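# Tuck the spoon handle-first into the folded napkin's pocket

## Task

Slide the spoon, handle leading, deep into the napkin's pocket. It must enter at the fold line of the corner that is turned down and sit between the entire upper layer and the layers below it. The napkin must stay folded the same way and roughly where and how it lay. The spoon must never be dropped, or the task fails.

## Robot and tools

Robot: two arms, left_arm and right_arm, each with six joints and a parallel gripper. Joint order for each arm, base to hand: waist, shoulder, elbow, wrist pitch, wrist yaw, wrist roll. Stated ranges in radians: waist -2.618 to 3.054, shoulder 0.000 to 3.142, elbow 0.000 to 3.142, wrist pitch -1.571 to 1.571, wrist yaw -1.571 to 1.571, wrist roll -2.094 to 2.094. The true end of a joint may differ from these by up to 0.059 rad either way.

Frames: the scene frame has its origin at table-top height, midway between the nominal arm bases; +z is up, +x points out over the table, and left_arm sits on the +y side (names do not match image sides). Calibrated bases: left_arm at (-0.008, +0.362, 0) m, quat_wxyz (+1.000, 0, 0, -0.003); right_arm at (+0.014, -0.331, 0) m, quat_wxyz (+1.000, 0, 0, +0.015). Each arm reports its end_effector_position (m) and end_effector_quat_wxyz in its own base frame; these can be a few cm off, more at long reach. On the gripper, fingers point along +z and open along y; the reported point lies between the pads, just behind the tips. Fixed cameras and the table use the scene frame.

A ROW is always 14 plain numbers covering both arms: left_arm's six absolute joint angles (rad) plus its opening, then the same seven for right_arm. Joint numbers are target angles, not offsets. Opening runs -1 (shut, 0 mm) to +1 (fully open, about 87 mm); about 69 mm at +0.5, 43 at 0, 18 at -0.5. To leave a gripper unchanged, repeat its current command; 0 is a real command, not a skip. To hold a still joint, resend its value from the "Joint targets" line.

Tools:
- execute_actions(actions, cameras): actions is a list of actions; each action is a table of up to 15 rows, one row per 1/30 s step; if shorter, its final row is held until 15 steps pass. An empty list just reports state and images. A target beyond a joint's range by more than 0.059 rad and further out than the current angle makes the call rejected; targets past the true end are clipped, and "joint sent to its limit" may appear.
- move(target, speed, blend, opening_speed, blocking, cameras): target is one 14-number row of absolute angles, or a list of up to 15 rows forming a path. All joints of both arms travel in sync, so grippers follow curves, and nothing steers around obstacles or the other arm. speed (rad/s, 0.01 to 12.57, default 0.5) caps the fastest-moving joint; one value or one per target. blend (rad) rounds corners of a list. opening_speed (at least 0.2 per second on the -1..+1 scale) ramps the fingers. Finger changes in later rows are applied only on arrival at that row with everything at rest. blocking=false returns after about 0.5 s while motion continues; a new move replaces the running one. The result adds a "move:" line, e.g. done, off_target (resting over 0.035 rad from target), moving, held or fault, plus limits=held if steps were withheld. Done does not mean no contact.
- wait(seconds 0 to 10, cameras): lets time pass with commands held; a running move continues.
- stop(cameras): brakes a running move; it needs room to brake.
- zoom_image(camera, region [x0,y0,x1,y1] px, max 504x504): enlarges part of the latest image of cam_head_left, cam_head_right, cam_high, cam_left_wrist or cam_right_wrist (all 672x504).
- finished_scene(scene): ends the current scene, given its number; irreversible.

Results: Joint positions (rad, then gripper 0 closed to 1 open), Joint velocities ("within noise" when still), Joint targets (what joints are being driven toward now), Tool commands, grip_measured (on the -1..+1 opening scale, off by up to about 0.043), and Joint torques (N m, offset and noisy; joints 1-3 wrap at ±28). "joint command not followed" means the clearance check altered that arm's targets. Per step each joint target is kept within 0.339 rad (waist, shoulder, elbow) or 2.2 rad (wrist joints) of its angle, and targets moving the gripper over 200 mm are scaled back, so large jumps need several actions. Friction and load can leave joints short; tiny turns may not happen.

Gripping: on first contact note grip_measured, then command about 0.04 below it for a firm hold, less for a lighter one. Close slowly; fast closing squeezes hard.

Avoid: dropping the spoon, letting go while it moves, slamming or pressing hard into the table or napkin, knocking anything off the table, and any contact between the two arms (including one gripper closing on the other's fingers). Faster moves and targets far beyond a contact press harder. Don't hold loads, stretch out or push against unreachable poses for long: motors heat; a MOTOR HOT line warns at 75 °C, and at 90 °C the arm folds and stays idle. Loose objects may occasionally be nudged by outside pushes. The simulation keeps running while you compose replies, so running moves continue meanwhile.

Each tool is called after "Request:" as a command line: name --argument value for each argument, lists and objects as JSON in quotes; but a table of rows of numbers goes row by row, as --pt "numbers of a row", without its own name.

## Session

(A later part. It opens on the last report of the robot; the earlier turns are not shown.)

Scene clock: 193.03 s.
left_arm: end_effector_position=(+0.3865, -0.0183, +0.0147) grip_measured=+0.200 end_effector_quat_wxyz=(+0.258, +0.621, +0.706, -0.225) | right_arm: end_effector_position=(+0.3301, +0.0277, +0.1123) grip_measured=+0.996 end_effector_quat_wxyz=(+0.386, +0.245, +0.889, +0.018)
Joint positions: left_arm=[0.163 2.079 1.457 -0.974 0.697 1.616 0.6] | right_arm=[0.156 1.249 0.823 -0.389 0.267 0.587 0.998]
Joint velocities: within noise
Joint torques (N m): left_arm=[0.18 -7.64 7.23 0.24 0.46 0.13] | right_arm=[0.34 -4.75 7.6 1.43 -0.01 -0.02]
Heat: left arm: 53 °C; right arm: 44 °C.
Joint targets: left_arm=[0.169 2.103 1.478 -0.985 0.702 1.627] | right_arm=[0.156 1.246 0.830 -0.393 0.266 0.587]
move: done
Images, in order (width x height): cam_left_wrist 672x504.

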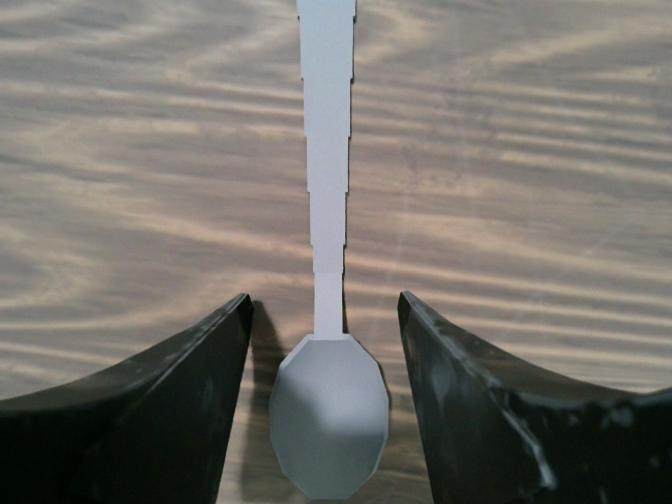

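Request:
move --pt "0.169 2.103 1.444 -0.961 0.702 1.627 0.2 0.156 1.246 0.83 -0.393 0.266 0.587 1" --speed 0.08 --cameras '[]'

Request:
move --pt "0.169 2.103 1.446 -0.963 0.702 1.627 -0.9 0.156 1.246 0.83 -0.393 0.266 0.587 1" --speed 0.08 --opening_speed 0.8 --cameras '["cam_left_wrist"]'

Scene clock: 197.10 s.
left_arm: end_effector_position=(+0.3872, -0.0182, +0.0147) grip_measured=+0.200 end_effector_quat_wxyz=(+0.259, +0.621, +0.705, -0.223) | right_arm: end_effector_position=(+0.3301, +0.0277, +0.1123) grip_measured=+0.996 end_effector_quat_wxyz=(+0.386, +0.245, +0.889, +0.018)
Joint positions: left_arm=[0.163 2.079 1.457 -0.971 0.697 1.616 0.6] | right_arm=[0.156 1.249 0.823 -0.389 0.267 0.587 0.998]
Joint velocities: within noise
Joint torques (N m): left_arm=[0.16 -7.6 4.48 0.47 0.46 0.14] | right_arm=[0.36 -4.74 7.76 1.39 -0.03 -0.06]
Heat: left arm: 53 °C; right arm: 44 °C.
Joint targets: left_arm=[0.169 2.103 1.444 -0.961 0.702 1.627] | right_arm=[0.156 1.246 0.830 -0.393 0.266 0.587]
move: done
No camera images: "cameras" was empty.

Scene clock: 198.70 s.
left_arm: end_effector_position=(+0.3875, -0.0186, +0.0150) grip_measured=-0.725 end_effector_quat_wxyz=(+0.260, +0.621, +0.704, -0.224) | right_arm: end_effector_position=(+0.3301, +0.0277, +0.1123) grip_measured=+0.996 end_effector_quat_wxyz=(+0.386, +0.245, +0.889, +0.018)
Joint positions: left_arm=[0.163 2.079 1.457 -0.97 0.7 1.617 0.138] | right_arm=[0.156 1.249 0.823 -0.389 0.267 0.587 0.998]
Joint velocities: within noise
Joint torques (N m): left_arm=[0.14 -7.64 4.62 0.46 0.43 0.14] | right_arm=[0.18 -4.66 7.61 1.47 0.02 -0.11]
Heat: left arm: 53 °C; right arm: 44 °C.
Joint targets: left_arm=[0.169 2.103 1.446 -0.963 0.702 1.627] | right_arm=[0.156 1.246 0.830 -0.393 0.266 0.587]
move: done
Images, in order (width x height): cam_left_wrist 672x504.

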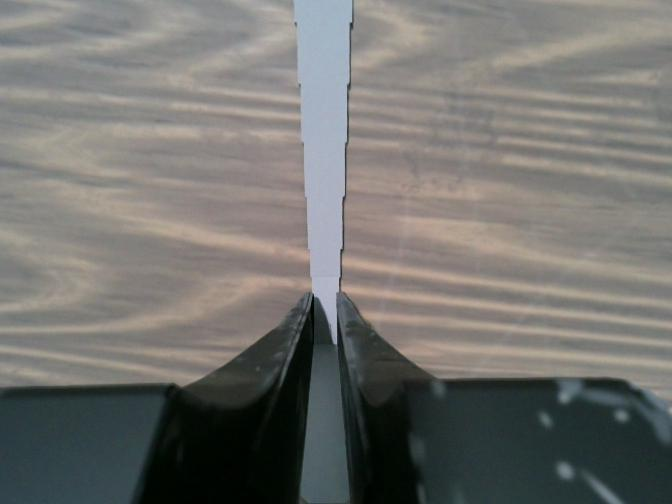

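Request:
move --pt "0.169 2.095 1.622 -1.122 0.702 1.627 -0.9 0.156 1.246 0.83 -0.393 0.266 0.587 1" --pt "-0.262 2.315 2.022 -1.005 0.602 1.128 -0.9 0.156 1.246 0.83 -0.393 0.266 0.587 1" --speed '[0.25, 0.3]' --cameras '["cam_left_wrist", "cam_head_left", "cam_head_right", "cam_high"]'

Scene clock: 217.67 s.
left_arm: end_effector_position=(+0.4550, -0.1947, +0.0614) grip_measured=-0.725 end_effector_quat_wxyz=(+0.236, +0.641, +0.698, -0.216) | right_arm: end_effector_position=(+0.3301, +0.0277, +0.1123) grip_measured=+0.996 end_effector_quat_wxyz=(+0.386, +0.245, +0.889, +0.018)
Joint positions: left_arm=[-0.265 2.291 1.994 -1.017 0.605 1.139 0.138] | right_arm=[0.156 1.249 0.823 -0.389 0.267 0.587 0.998]
Joint velocities: within noise
Joint torques (N m): left_arm=[-0.1 -9.83 8.61 1.14 0.33 -0.11] | right_arm=[0.38 -4.78 7.64 1.45 -0.02 -0.04]
Heat: left arm: 53 °C; right arm: 44 °C.
Joint targets: left_arm=[-0.262 2.315 2.022 -1.005 0.602 1.128] | right_arm=[0.156 1.246 0.830 -0.393 0.266 0.587]
move: done
Images, in order (width x height): cam_head_left 672x504, cam_head_right 672x504, cam_high 672x504, cam_left_wrist 672x504.

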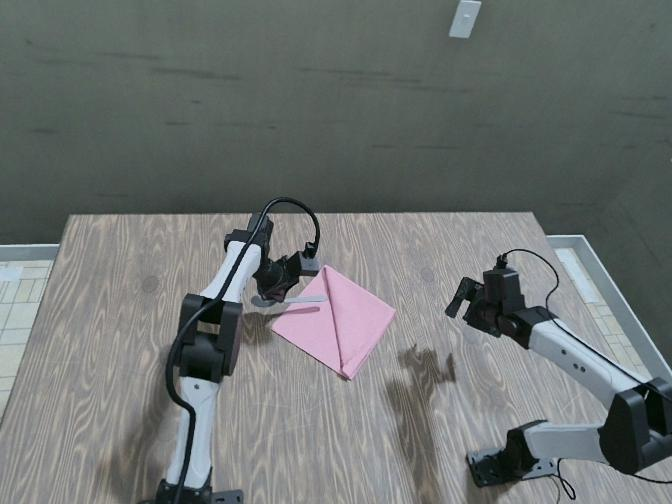

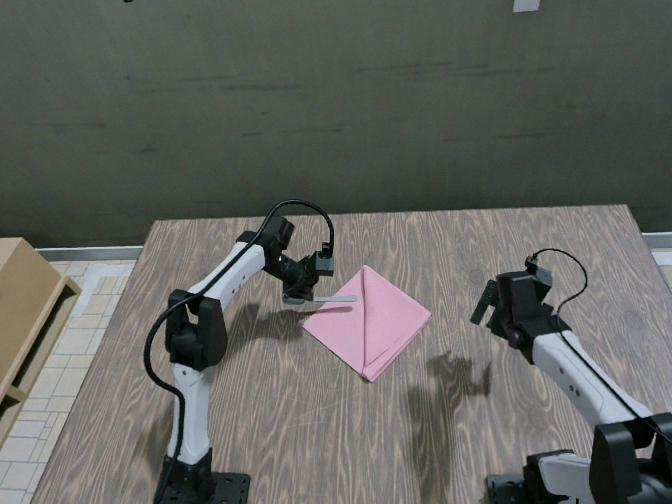

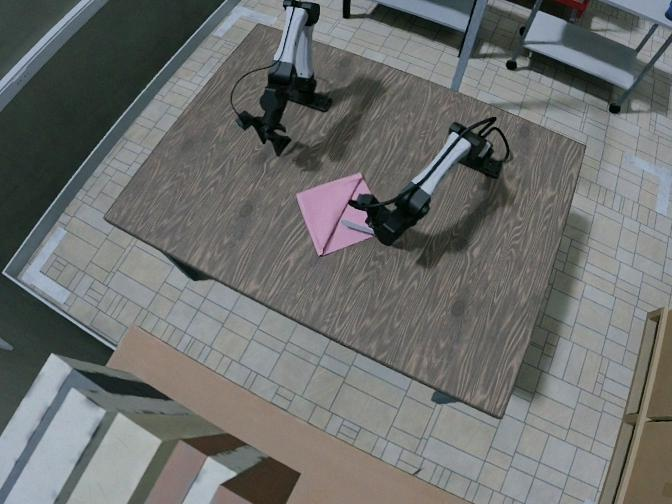

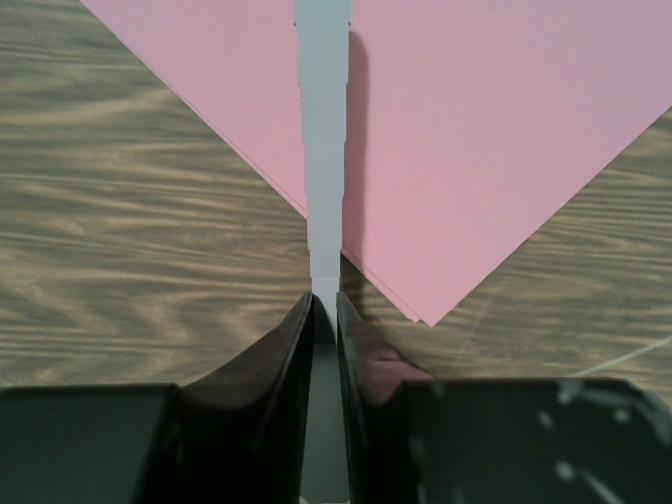

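Request:
zoom_image --camera "cam_head_left" --region '[240, 250, 410, 390]'

Request:
zoom_image --camera "cam_high" --region '[280, 160, 410, 265]'

Scaled by 2.965 from the camera's 672x504 image, which has a finer 960x720 frame.

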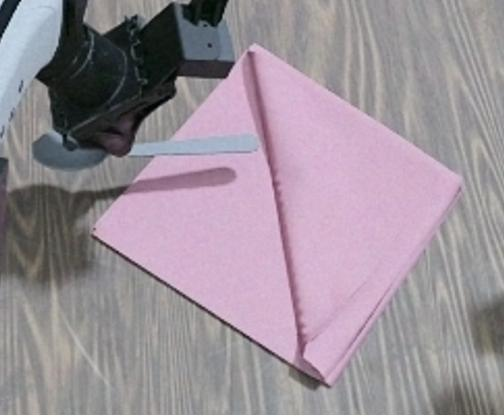

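Scaled by 3.877 from the camera's 672x504 image, which has a finer 960x720 frame.

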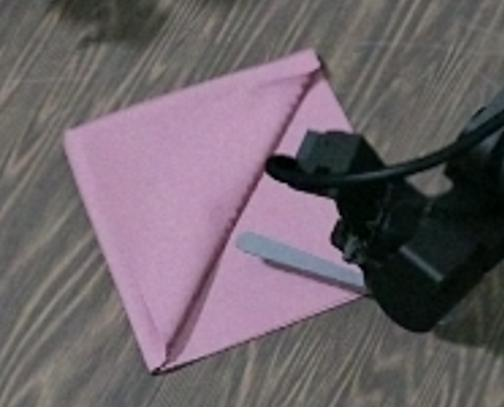

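Request:
move --target '[-0.219, 2.373, 2.057, -1.007, 0.619, 1.180, -0.9, 0.156, 1.246, 0.83, -0.393, 0.266, 0.587, 1]' --speed 0.12 --cameras '["cam_head_left", "cam_head_right", "cam_high"]'

Request:
zoom_image --camera "cam_head_left" --region '[240, 250, 410, 390]'

Request:
zoom_image --camera "cam_high" --region '[280, 160, 410, 265]'

Scene clock: 244.80 s.
left_arm: end_effector_position=(+0.4691, -0.1758, +0.0430) grip_measured=-0.725 end_effector_quat_wxyz=(+0.233, +0.633, +0.706, -0.214) | right_arm: end_effector_position=(+0.3301, +0.0277, +0.1123) grip_measured=+0.996 end_effector_quat_wxyz=(+0.386, +0.245, +0.889, +0.018)
Joint positions: left_arm=[-0.221 2.351 2.028 -1.016 0.607 1.168 0.138] | right_arm=[0.156 1.249 0.823 -0.389 0.267 0.587 0.998]
Joint velocities: within noise
Joint torques (N m): left_arm=[-0.21 -10.29 8.69 1.05 0.5 0.15] | right_arm=[0.24 -4.68 7.54 1.36 -0.05 -0.01]
Heat: left arm: 54 °C; right arm: 44 °C.
Joint targets: left_arm=[-0.219 2.373 2.057 -1.007 0.619 1.180] | right_arm=[0.156 1.246 0.830 -0.393 0.266 0.587]
move: done
Images, in order (width x height): cam_head_left 672x504, cam_head_right 672x504, cam_high 672x504.

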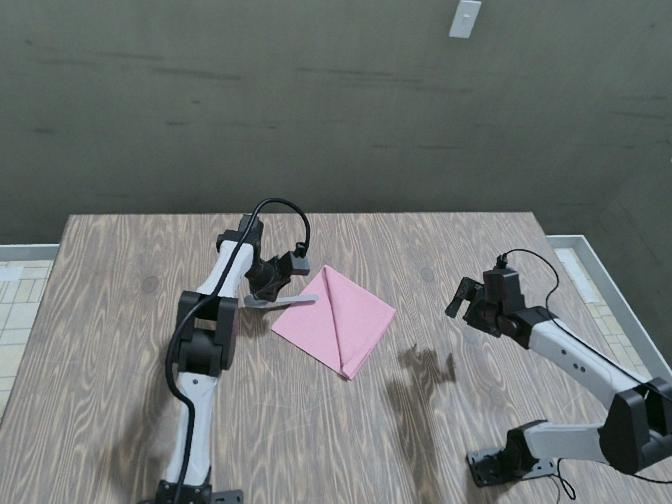

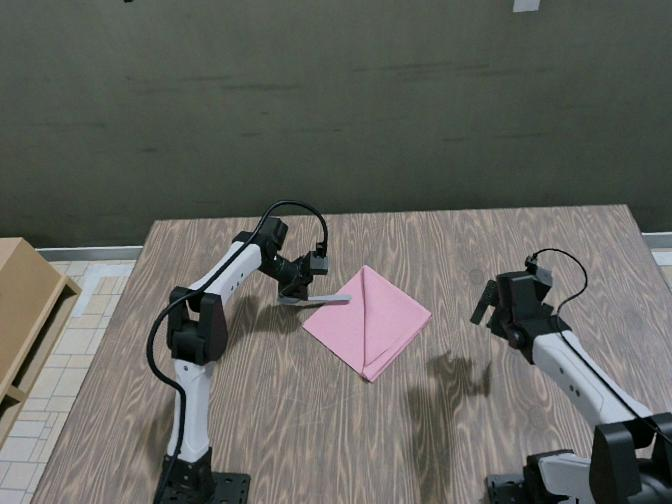

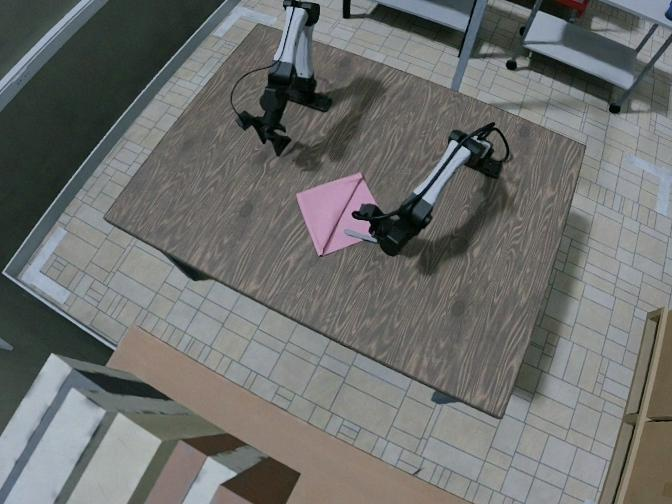

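Scaled by 2.965 from the camera's 672x504 image, which has a finer 960x720 frame.

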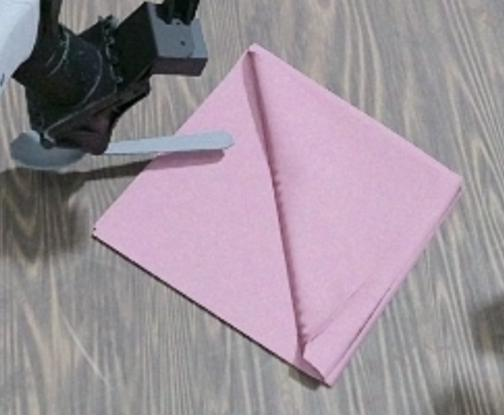

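Scaled by 3.877 from the camera's 672x504 image, which has a finer 960x720 frame.

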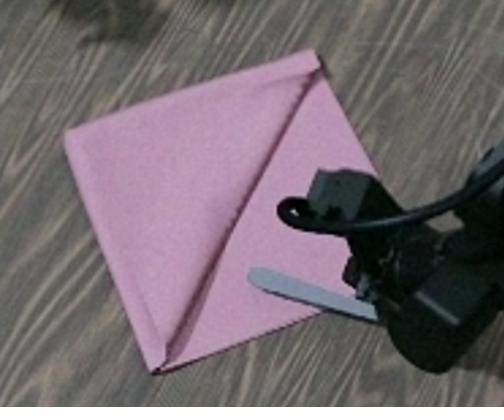

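Request:
move --target '[-0.219, 2.385, 1.958, -0.923, 0.619, 1.180, -0.9, 0.156, 1.246, 0.83, -0.393, 0.266, 0.587, 1]' --speed 0.08 --cameras '["cam_head_left", "cam_head_right", "cam_high"]'

Request:
zoom_image --camera "cam_head_left" --region '[240, 250, 410, 390]'

Request:
zoom_image --camera "cam_high" --region '[280, 160, 410, 265]'

Request:
zoom_image --camera "cam_head_right" --region '[280, 260, 400, 350]'

Scene clock: 253.23 s.
left_arm: end_effector_position=(+0.4710, -0.1767, +0.0244) grip_measured=-0.725 end_effector_quat_wxyz=(+0.239, +0.634, +0.704, -0.213) | right_arm: end_effector_position=(+0.3301, +0.0277, +0.1123) grip_measured=+0.996 end_effector_quat_wxyz=(+0.386, +0.245, +0.889, +0.018)
Joint positions: left_arm=[-0.221 2.359 1.966 -0.936 0.61 1.17 0.138] | right_arm=[0.156 1.249 0.823 -0.389 0.267 0.587 0.998]
Joint velocities: within noise
Joint torques (N m): left_arm=[-0.24 -10.04 5.59 1.11 0.45 0.15] | right_arm=[0.25 -4.6 7.58 1.41 -0.03 -0.06]
Heat: left arm: 54 °C; right arm: 44 °C.
Joint targets: left_arm=[-0.219 2.385 1.958 -0.923 0.619 1.180] | right_arm=[0.156 1.246 0.830 -0.393 0.266 0.587]
move: done
Images, in order (width x height): cam_head_left 672x504, cam_head_right 672x504, cam_high 672x504.

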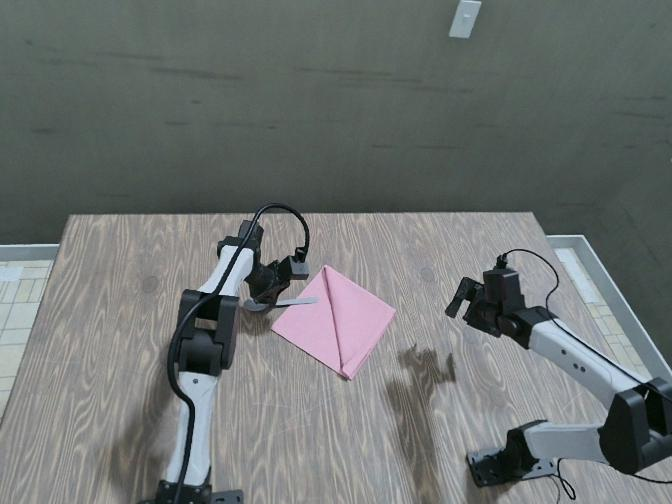

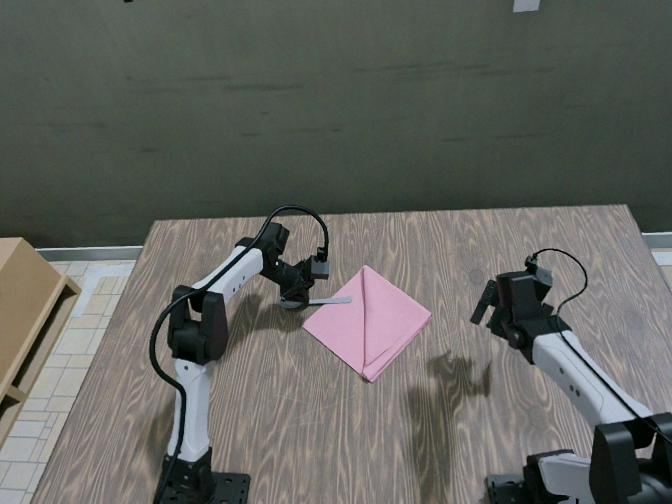

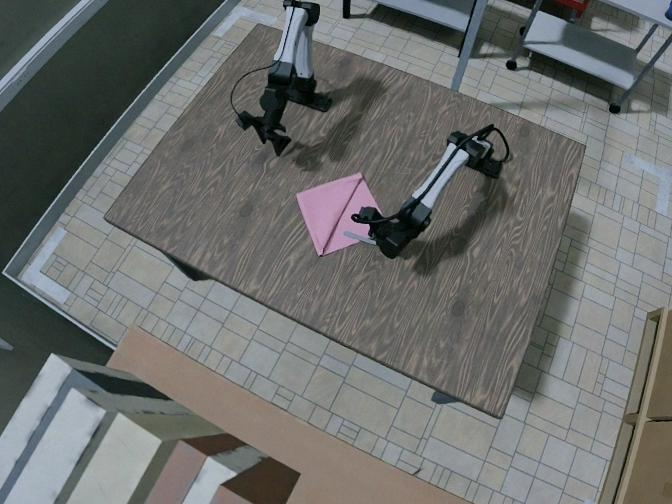

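Scaled by 2.965 from the camera's 672x504 image, which has a finer 960x720 frame.

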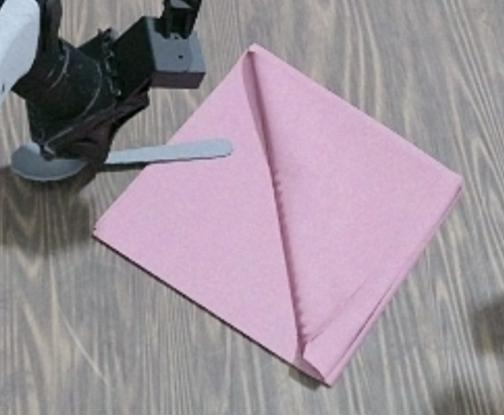

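Scaled by 3.877 from the camera's 672x504 image, which has a finer 960x720 frame.

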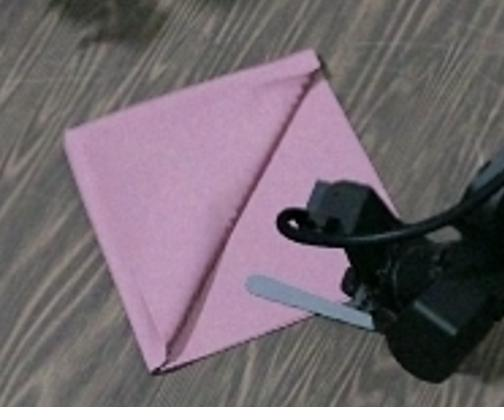

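Scaled by 4.200 from the camera's 672x504 image, which has a finer 960x720 frame.

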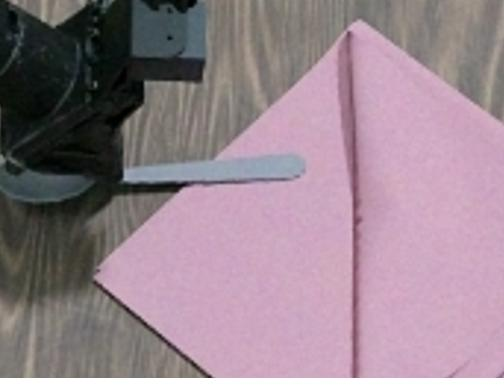

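Request:
move --target '[-0.264, 2.412, 2.034, -0.920, 0.597, 1.122, -0.9, 0.156, 1.246, 0.83, -0.393, 0.266, 0.587, 1]' --speed 0.06 --cameras '["cam_head_left", "cam_head_right", "cam_high"]'

Request:
zoom_image --camera "cam_head_left" --region '[280, 260, 400, 350]'

Request:
zoom_image --camera "cam_high" --region '[300, 190, 400, 265]'

Request:
zoom_image --camera "cam_head_right" --region '[310, 260, 410, 335]'

Scene clock: 268.20 s.
left_arm: end_effector_position=(+0.4730, -0.1949, +0.0234) grip_measured=-0.725 end_effector_quat_wxyz=(+0.237, +0.636, +0.702, -0.213) | right_arm: end_effector_position=(+0.3301, +0.0277, +0.1123) grip_measured=+0.996 end_effector_quat_wxyz=(+0.386, +0.245, +0.889, +0.018)
Joint positions: left_arm=[-0.257 2.386 2.007 -0.931 0.602 1.133 0.137] | right_arm=[0.156 1.249 0.823 -0.389 0.267 0.587 0.998]
Joint velocities: within noise
Joint torques (N m): left_arm=[-1.18 -10.18 8.55 1.13 0.31 -0.09] | right_arm=[0.46 -4.78 7.88 1.42 -0.05 -0.02]
Heat: left arm: 57 °C; right arm: 44 °C.
Joint targets: left_arm=[-0.264 2.412 2.034 -0.920 0.597 1.122] | right_arm=[0.156 1.246 0.830 -0.393 0.266 0.587]
move: done
Images, in order (width x height): cam_head_left 672x504, cam_head_right 672x504, cam_high 672x504.

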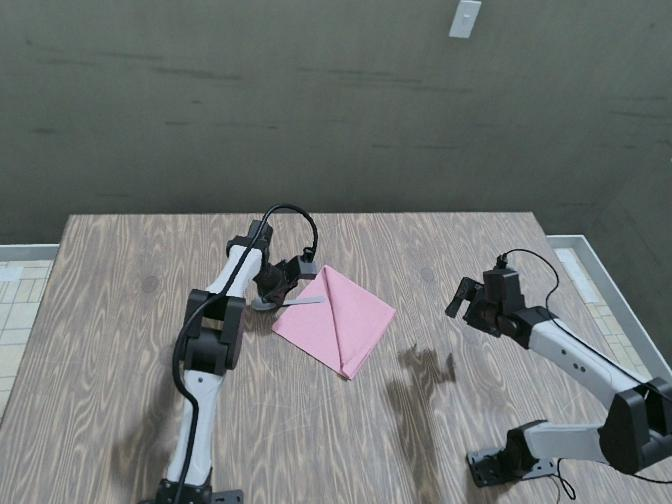

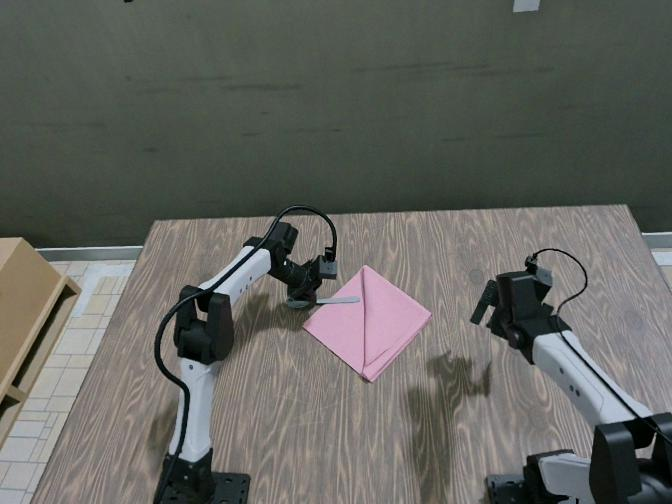

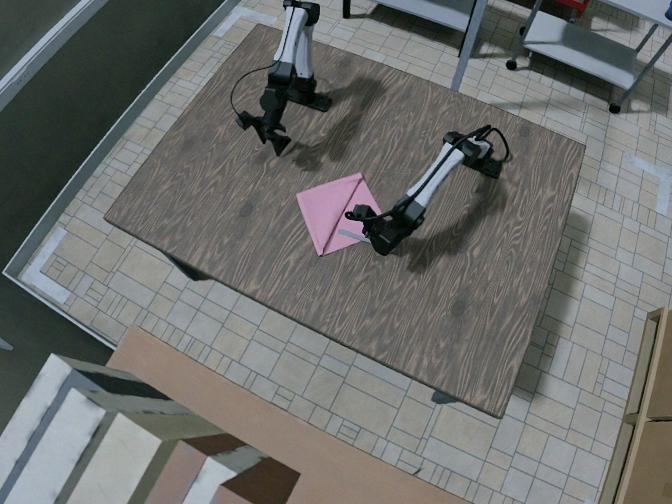

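Scaled by 4.200 from the camera's 672x504 image, which has a finer 960x720 frame.

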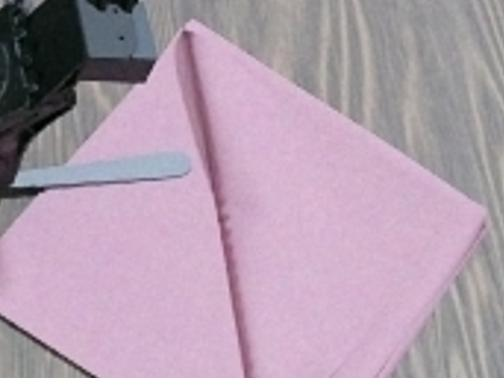

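Scaled by 5.040 from the camera's 672x504 image, which has a finer 960x720 frame.

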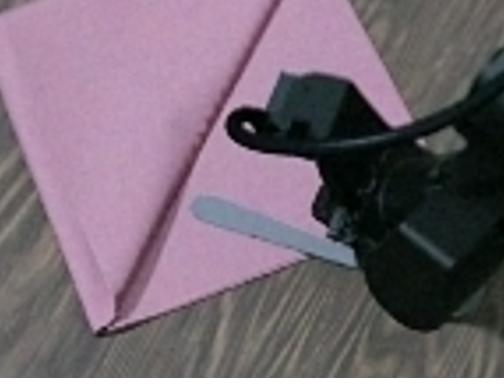

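Scaled by 5.040 from the camera's 672x504 image, which has a finer 960x720 frame.

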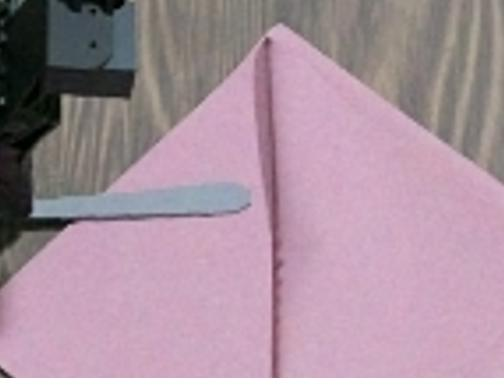

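Request:
move --target '[-0.300, 2.443, 2.072, -0.909, 0.592, 1.082, -0.9, 0.156, 1.246, 0.83, -0.393, 0.266, 0.587, 1]' --speed 0.06 --cameras '["cam_head_left", "cam_head_right", "cam_high"]'

Request:
zoom_image --camera "cam_head_left" --region '[280, 260, 400, 350]'

Request:
zoom_image --camera "cam_high" --region '[300, 190, 400, 265]'

Request:
zoom_image --camera "cam_head_right" --region '[310, 260, 410, 335]'

Scene clock: 273.73 s.
left_arm: end_effector_position=(+0.4743, -0.2143, +0.0204) grip_measured=-0.725 end_effector_quat_wxyz=(+0.237, +0.636, +0.701, -0.216) | right_arm: end_effector_position=(+0.3301, +0.0277, +0.1123) grip_measured=+0.996 end_effector_quat_wxyz=(+0.386, +0.245, +0.889, +0.018)
Joint positions: left_arm=[-0.293 2.416 2.046 -0.92 0.598 1.094 0.137] | right_arm=[0.156 1.249 0.823 -0.389 0.267 0.587 0.998]
Joint velocities: within noise
Joint torques (N m): left_arm=[-1.16 -10.32 8.5 1.17 0.29 -0.11] | right_arm=[0.39 -4.85 7.73 1.47 -0.01 -0.05]
Heat: left arm: 57 °C; right arm: 44 °C.
Joint targets: left_arm=[-0.300 2.443 2.072 -0.909 0.592 1.082] | right_arm=[0.156 1.246 0.830 -0.393 0.266 0.587]
move: done
Images, in order (width x height): cam_head_left 672x504, cam_head_right 672x504, cam_high 672x504.

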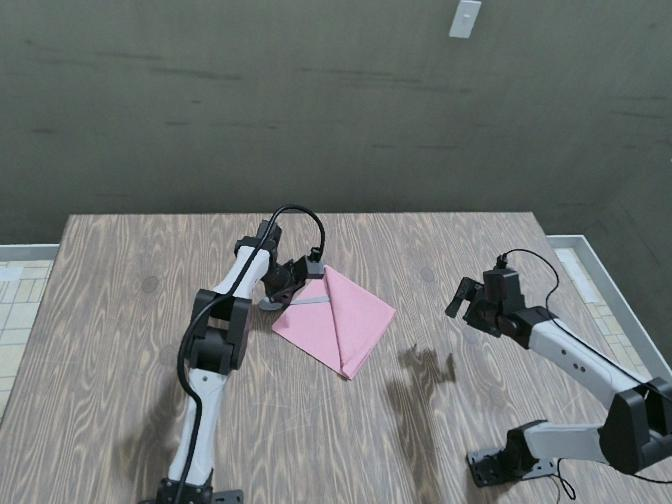

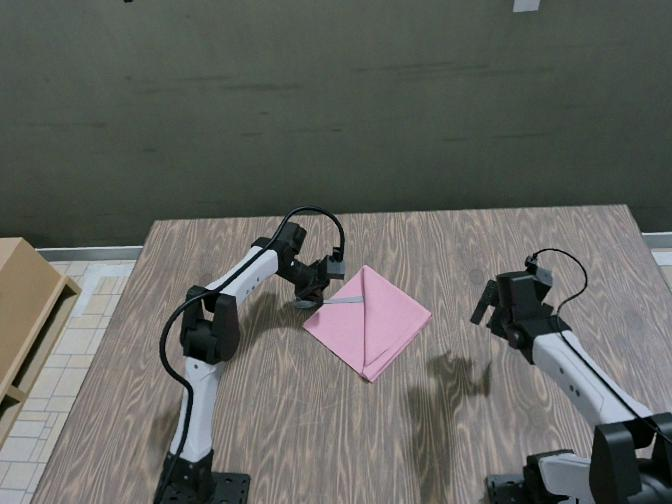

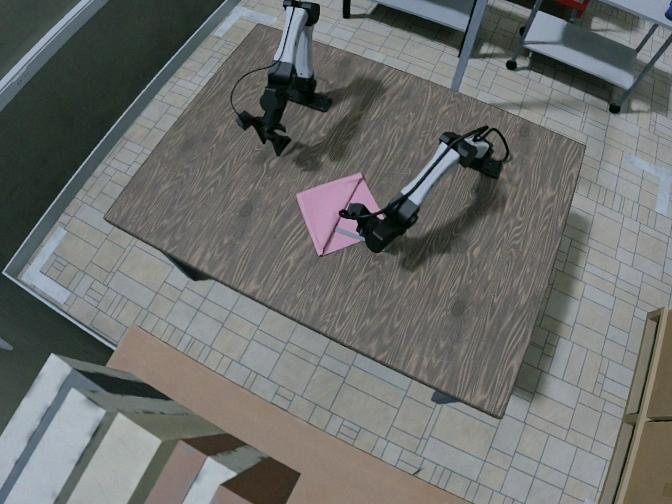

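Scaled by 4.200 from the camera's 672x504 image, which has a finer 960x720 frame.

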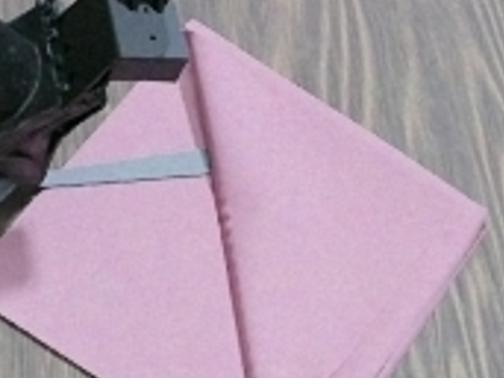

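Scaled by 5.040 from the camera's 672x504 image, which has a finer 960x720 frame.

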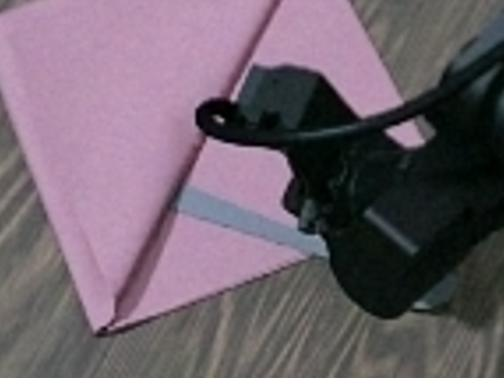

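Scaled by 5.040 from the camera's 672x504 image, which has a finer 960x720 frame.

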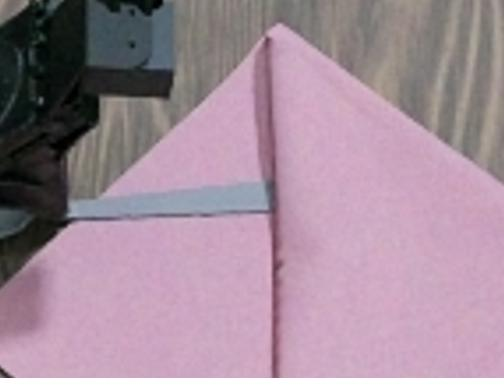

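Request:
move --target '[-0.364, 2.512, 2.197, -0.943, 0.572, 1.008, -0.9, 0.156, 1.246, 0.83, -0.393, 0.266, 0.587, 1]' --speed 0.07 --cameras '["cam_head_left", "cam_head_right", "cam_high"]'

Request:
zoom_image --camera "cam_head_left" --region '[250, 250, 410, 390]'

Request:
zoom_image --camera "cam_high" --region '[290, 165, 400, 265]'

Request:
zoom_image --camera "cam_head_right" --region '[310, 260, 410, 335]'

Scene clock: 279.50 s.
left_arm: end_effector_position=(+0.4795, -0.2494, +0.0214) grip_measured=-0.725 end_effector_quat_wxyz=(+0.238, +0.636, +0.702, -0.216) | right_arm: end_effector_position=(+0.3301, +0.0277, +0.1123) grip_measured=+0.996 end_effector_quat_wxyz=(+0.386, +0.245, +0.889, +0.018)
Joint positions: left_arm=[-0.357 2.484 2.17 -0.933 0.578 1.019 0.137] | right_arm=[0.156 1.249 0.823 -0.389 0.267 0.587 0.998]
Joint velocities: within noise
Joint torques (N m): left_arm=[-1.14 -10.78 8.62 1.02 0.27 -0.1] | right_arm=[0.46 -4.72 7.71 1.41 0.05 -0.04]
Heat: left arm: 58 °C; right arm: 44 °C.
Joint targets: left_arm=[-0.364 2.512 2.197 -0.943 0.572 1.008] | right_arm=[0.156 1.246 0.830 -0.393 0.266 0.587]
move: done
Images, in order (width x height): cam_head_left 672x504, cam_head_right 672x504, cam_high 672x504.

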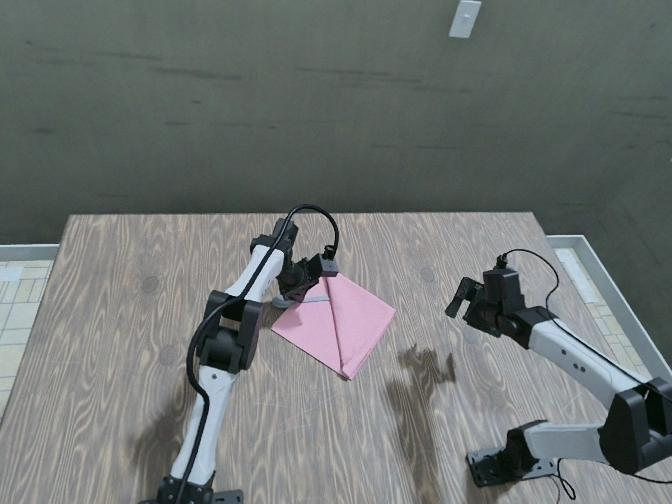

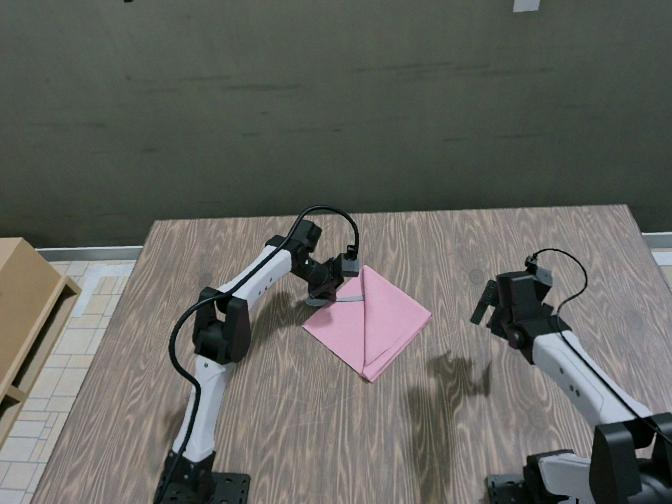

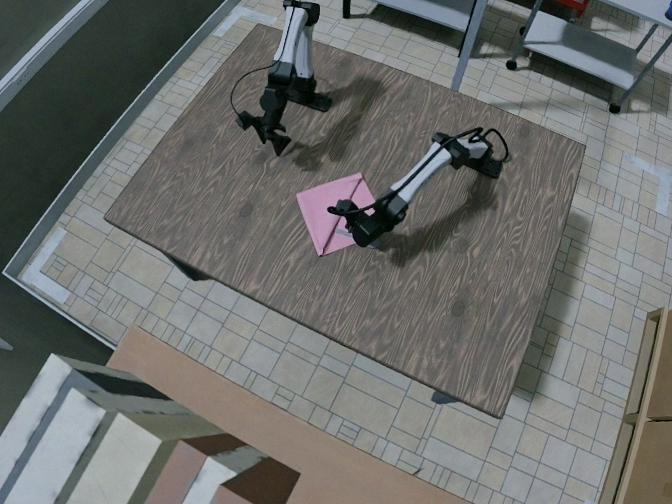

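Scaled by 3.150 from the camera's 672x504 image, which has a finer 960x720 frame.

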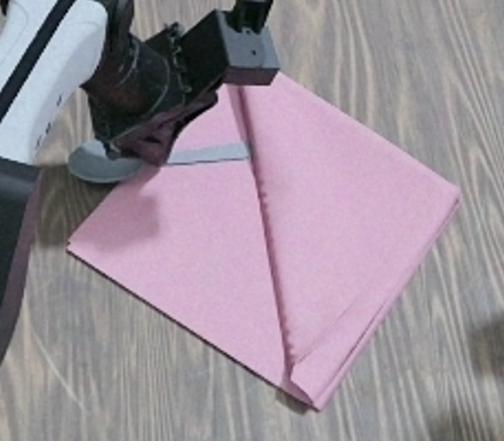

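Scaled by 4.582 from the camera's 672x504 image, which has a finer 960x720 frame.

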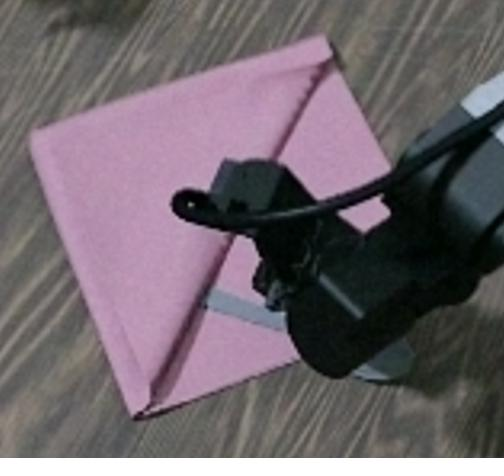

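Scaled by 5.040 from the camera's 672x504 image, which has a finer 960x720 frame.

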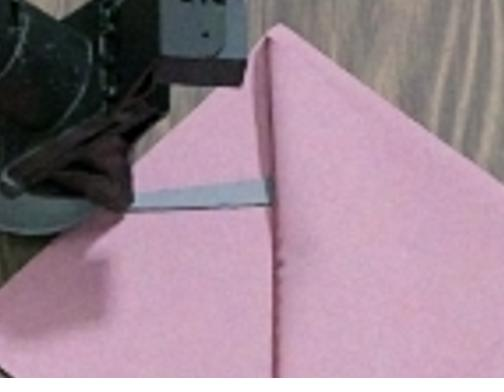

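Request:
move --target '[-0.428, 2.614, 2.376, -0.980, 0.550, 0.936, -0.9, 0.156, 1.246, 0.83, -0.393, 0.266, 0.587, 1]' --speed 0.07 --cameras '["cam_head_left", "cam_head_right", "cam_high"]'

Request:
zoom_image --camera "cam_head_left" --region '[250, 250, 410, 390]'

Request:
zoom_image --camera "cam_high" --region '[290, 165, 400, 265]'

Request:
zoom_image --camera "cam_head_right" --region '[310, 260, 410, 335]'

Scene clock: 288.33 s.
left_arm: end_effector_position=(+0.4854, -0.2866, +0.0216) grip_measured=-0.725 end_effector_quat_wxyz=(+0.240, +0.636, +0.701, -0.214) | right_arm: end_effector_position=(+0.3301, +0.0277, +0.1123) grip_measured=+0.996 end_effector_quat_wxyz=(+0.386, +0.245, +0.889, +0.018)
Joint positions: left_arm=[-0.42 2.583 2.35 -0.97 0.556 0.948 0.137] | right_arm=[0.156 1.249 0.823 -0.389 0.267 0.587 0.998]
Joint velocities: within noise
Joint torques (N m): left_arm=[-1.26 -11.08 8.66 1.11 0.25 -0.1] | right_arm=[0.36 -4.78 7.62 1.41 0.05 0.01]
Heat: left arm: 60 °C; right arm: 44 °C.
Joint targets: left_arm=[-0.428 2.614 2.376 -0.980 0.550 0.936] | right_arm=[0.156 1.246 0.830 -0.393 0.266 0.587]
move: done
Images, in order (width x height): cam_head_left 672x504, cam_head_right 672x504, cam_high 672x504.

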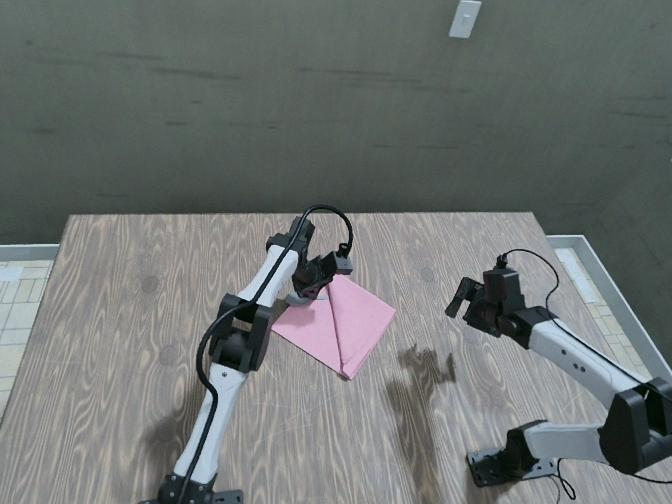

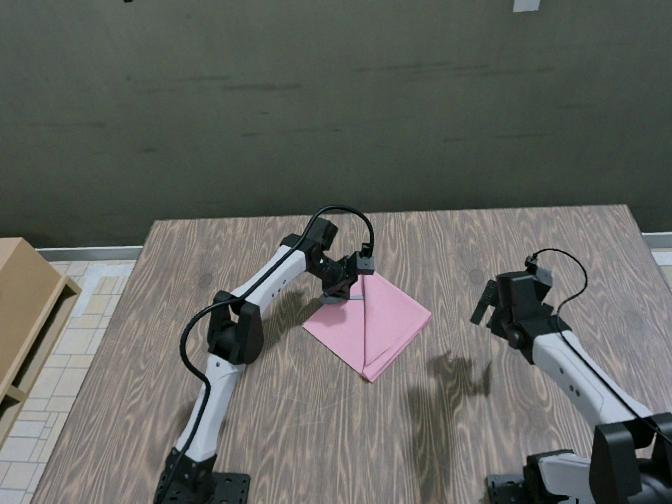

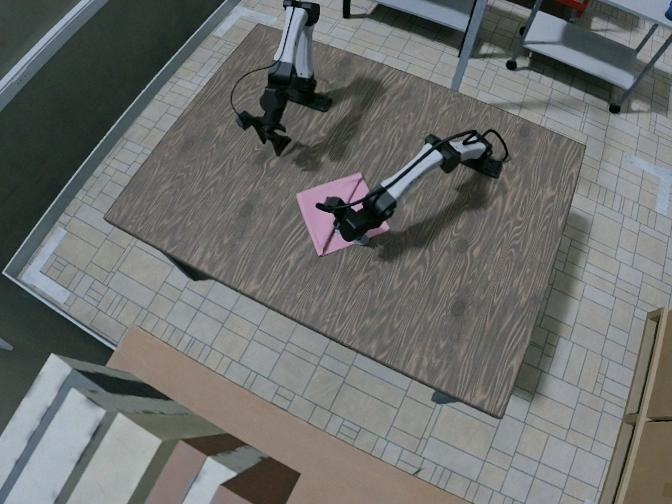

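Scaled by 3.150 from the camera's 672x504 image, which has a finer 960x720 frame.

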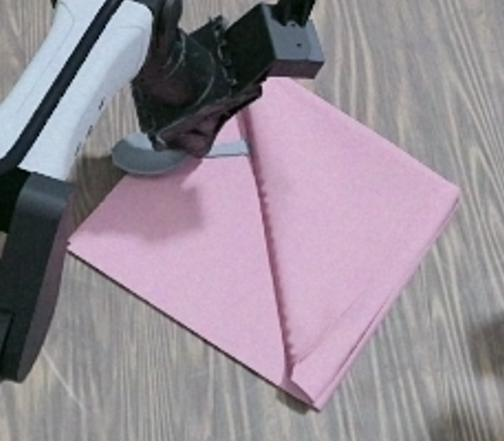

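Scaled by 4.582 from the camera's 672x504 image, which has a finer 960x720 frame.

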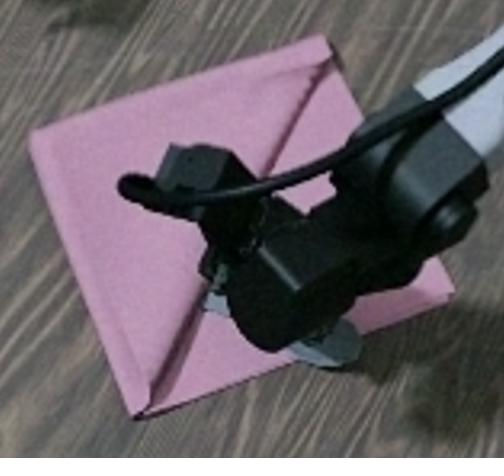

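Scaled by 5.040 from the camera's 672x504 image, which has a finer 960x720 frame.

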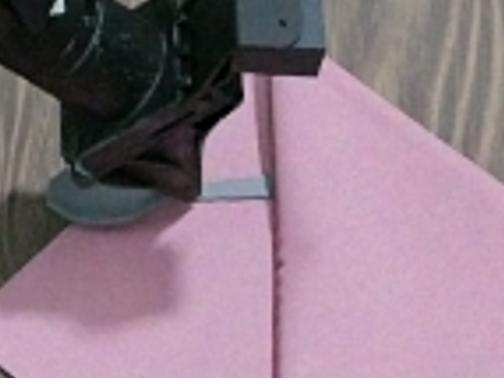

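Request:
move --target '[-0.457, 2.684, 2.496, -1.017, 0.540, 0.906, -0.9, 0.156, 1.246, 0.83, -0.393, 0.266, 0.587, 1]' --speed 0.07 --cameras '["cam_head_left", "cam_head_right", "cam_high"]'

Request:
zoom_image --camera "cam_head_left" --region '[250, 250, 410, 390]'

Request:
zoom_image --camera "cam_high" --region '[290, 165, 400, 265]'

Request:
zoom_image --camera "cam_head_right" --region '[310, 260, 410, 335]'

Scene clock: 299.07 s.
left_arm: end_effector_position=(+0.4886, -0.3042, +0.0213) grip_measured=-0.725 end_effector_quat_wxyz=(+0.242, +0.636, +0.700, -0.214) | right_arm: end_effector_position=(+0.3301, +0.0277, +0.1123) grip_measured=+0.996 end_effector_quat_wxyz=(+0.386, +0.245, +0.889, +0.018)
Joint positions: left_arm=[-0.447 2.65 2.473 -1.007 0.546 0.918 0.137] | right_arm=[0.156 1.249 0.823 -0.389 0.267 0.587 0.998]
Joint velocities: within noise
Joint torques (N m): left_arm=[-1.4 -11.04 8.46 1.15 0.24 -0.1] | right_arm=[0.49 -4.79 7.57 1.4 0 -0.05]
Heat: left arm: 61 °C; right arm: 44 °C.
Joint targets: left_arm=[-0.457 2.684 2.496 -1.017 0.540 0.906] | right_arm=[0.156 1.246 0.830 -0.393 0.266 0.587]
move: done
Images, in order (width x height): cam_head_left 672x504, cam_head_right 672x504, cam_high 672x504.

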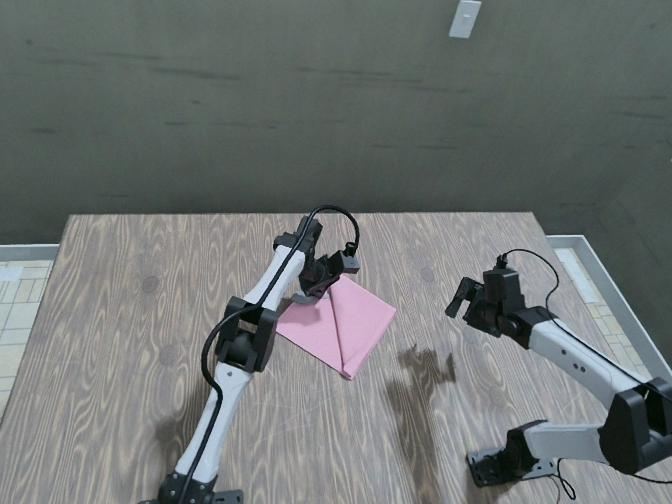

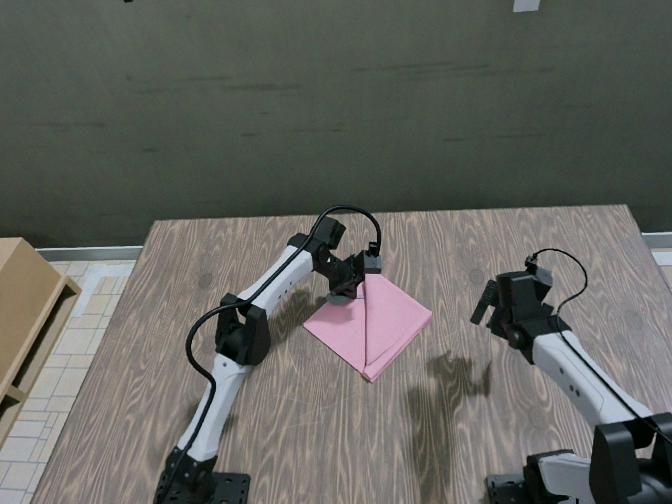

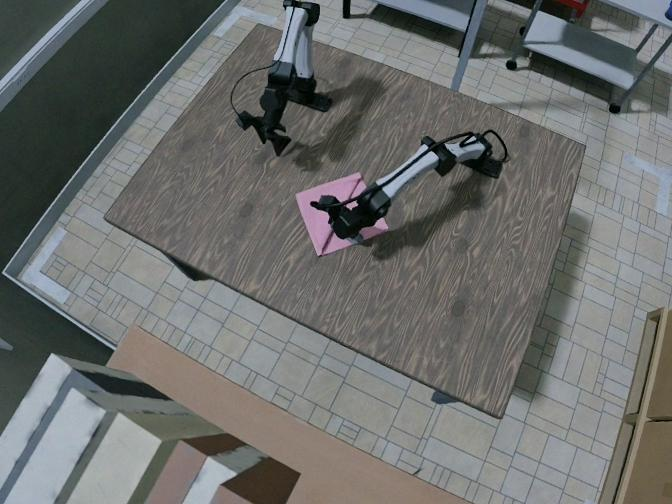

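Scaled by 3.150 from the camera's 672x504 image, which has a finer 960x720 frame.

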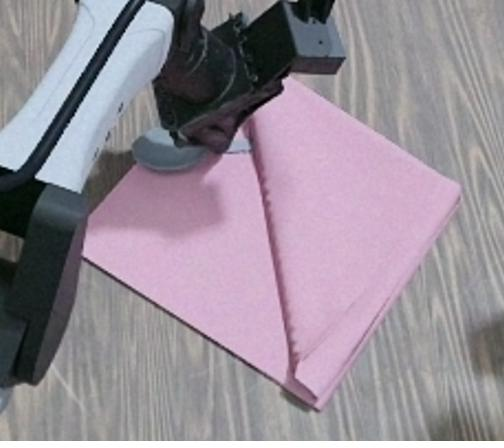

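Scaled by 4.582 from the camera's 672x504 image, which has a finer 960x720 frame.

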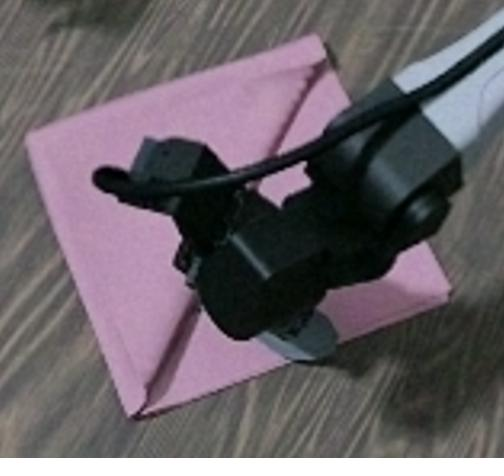

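Scaled by 5.040 from the camera's 672x504 image, which has a finer 960x720 frame.

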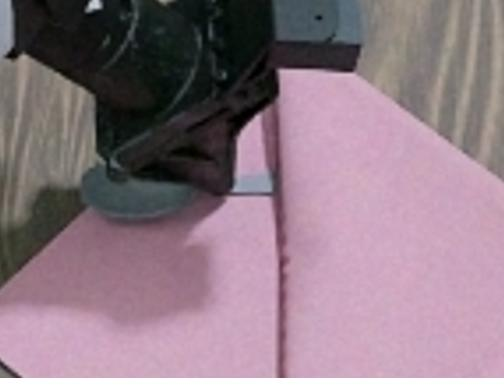

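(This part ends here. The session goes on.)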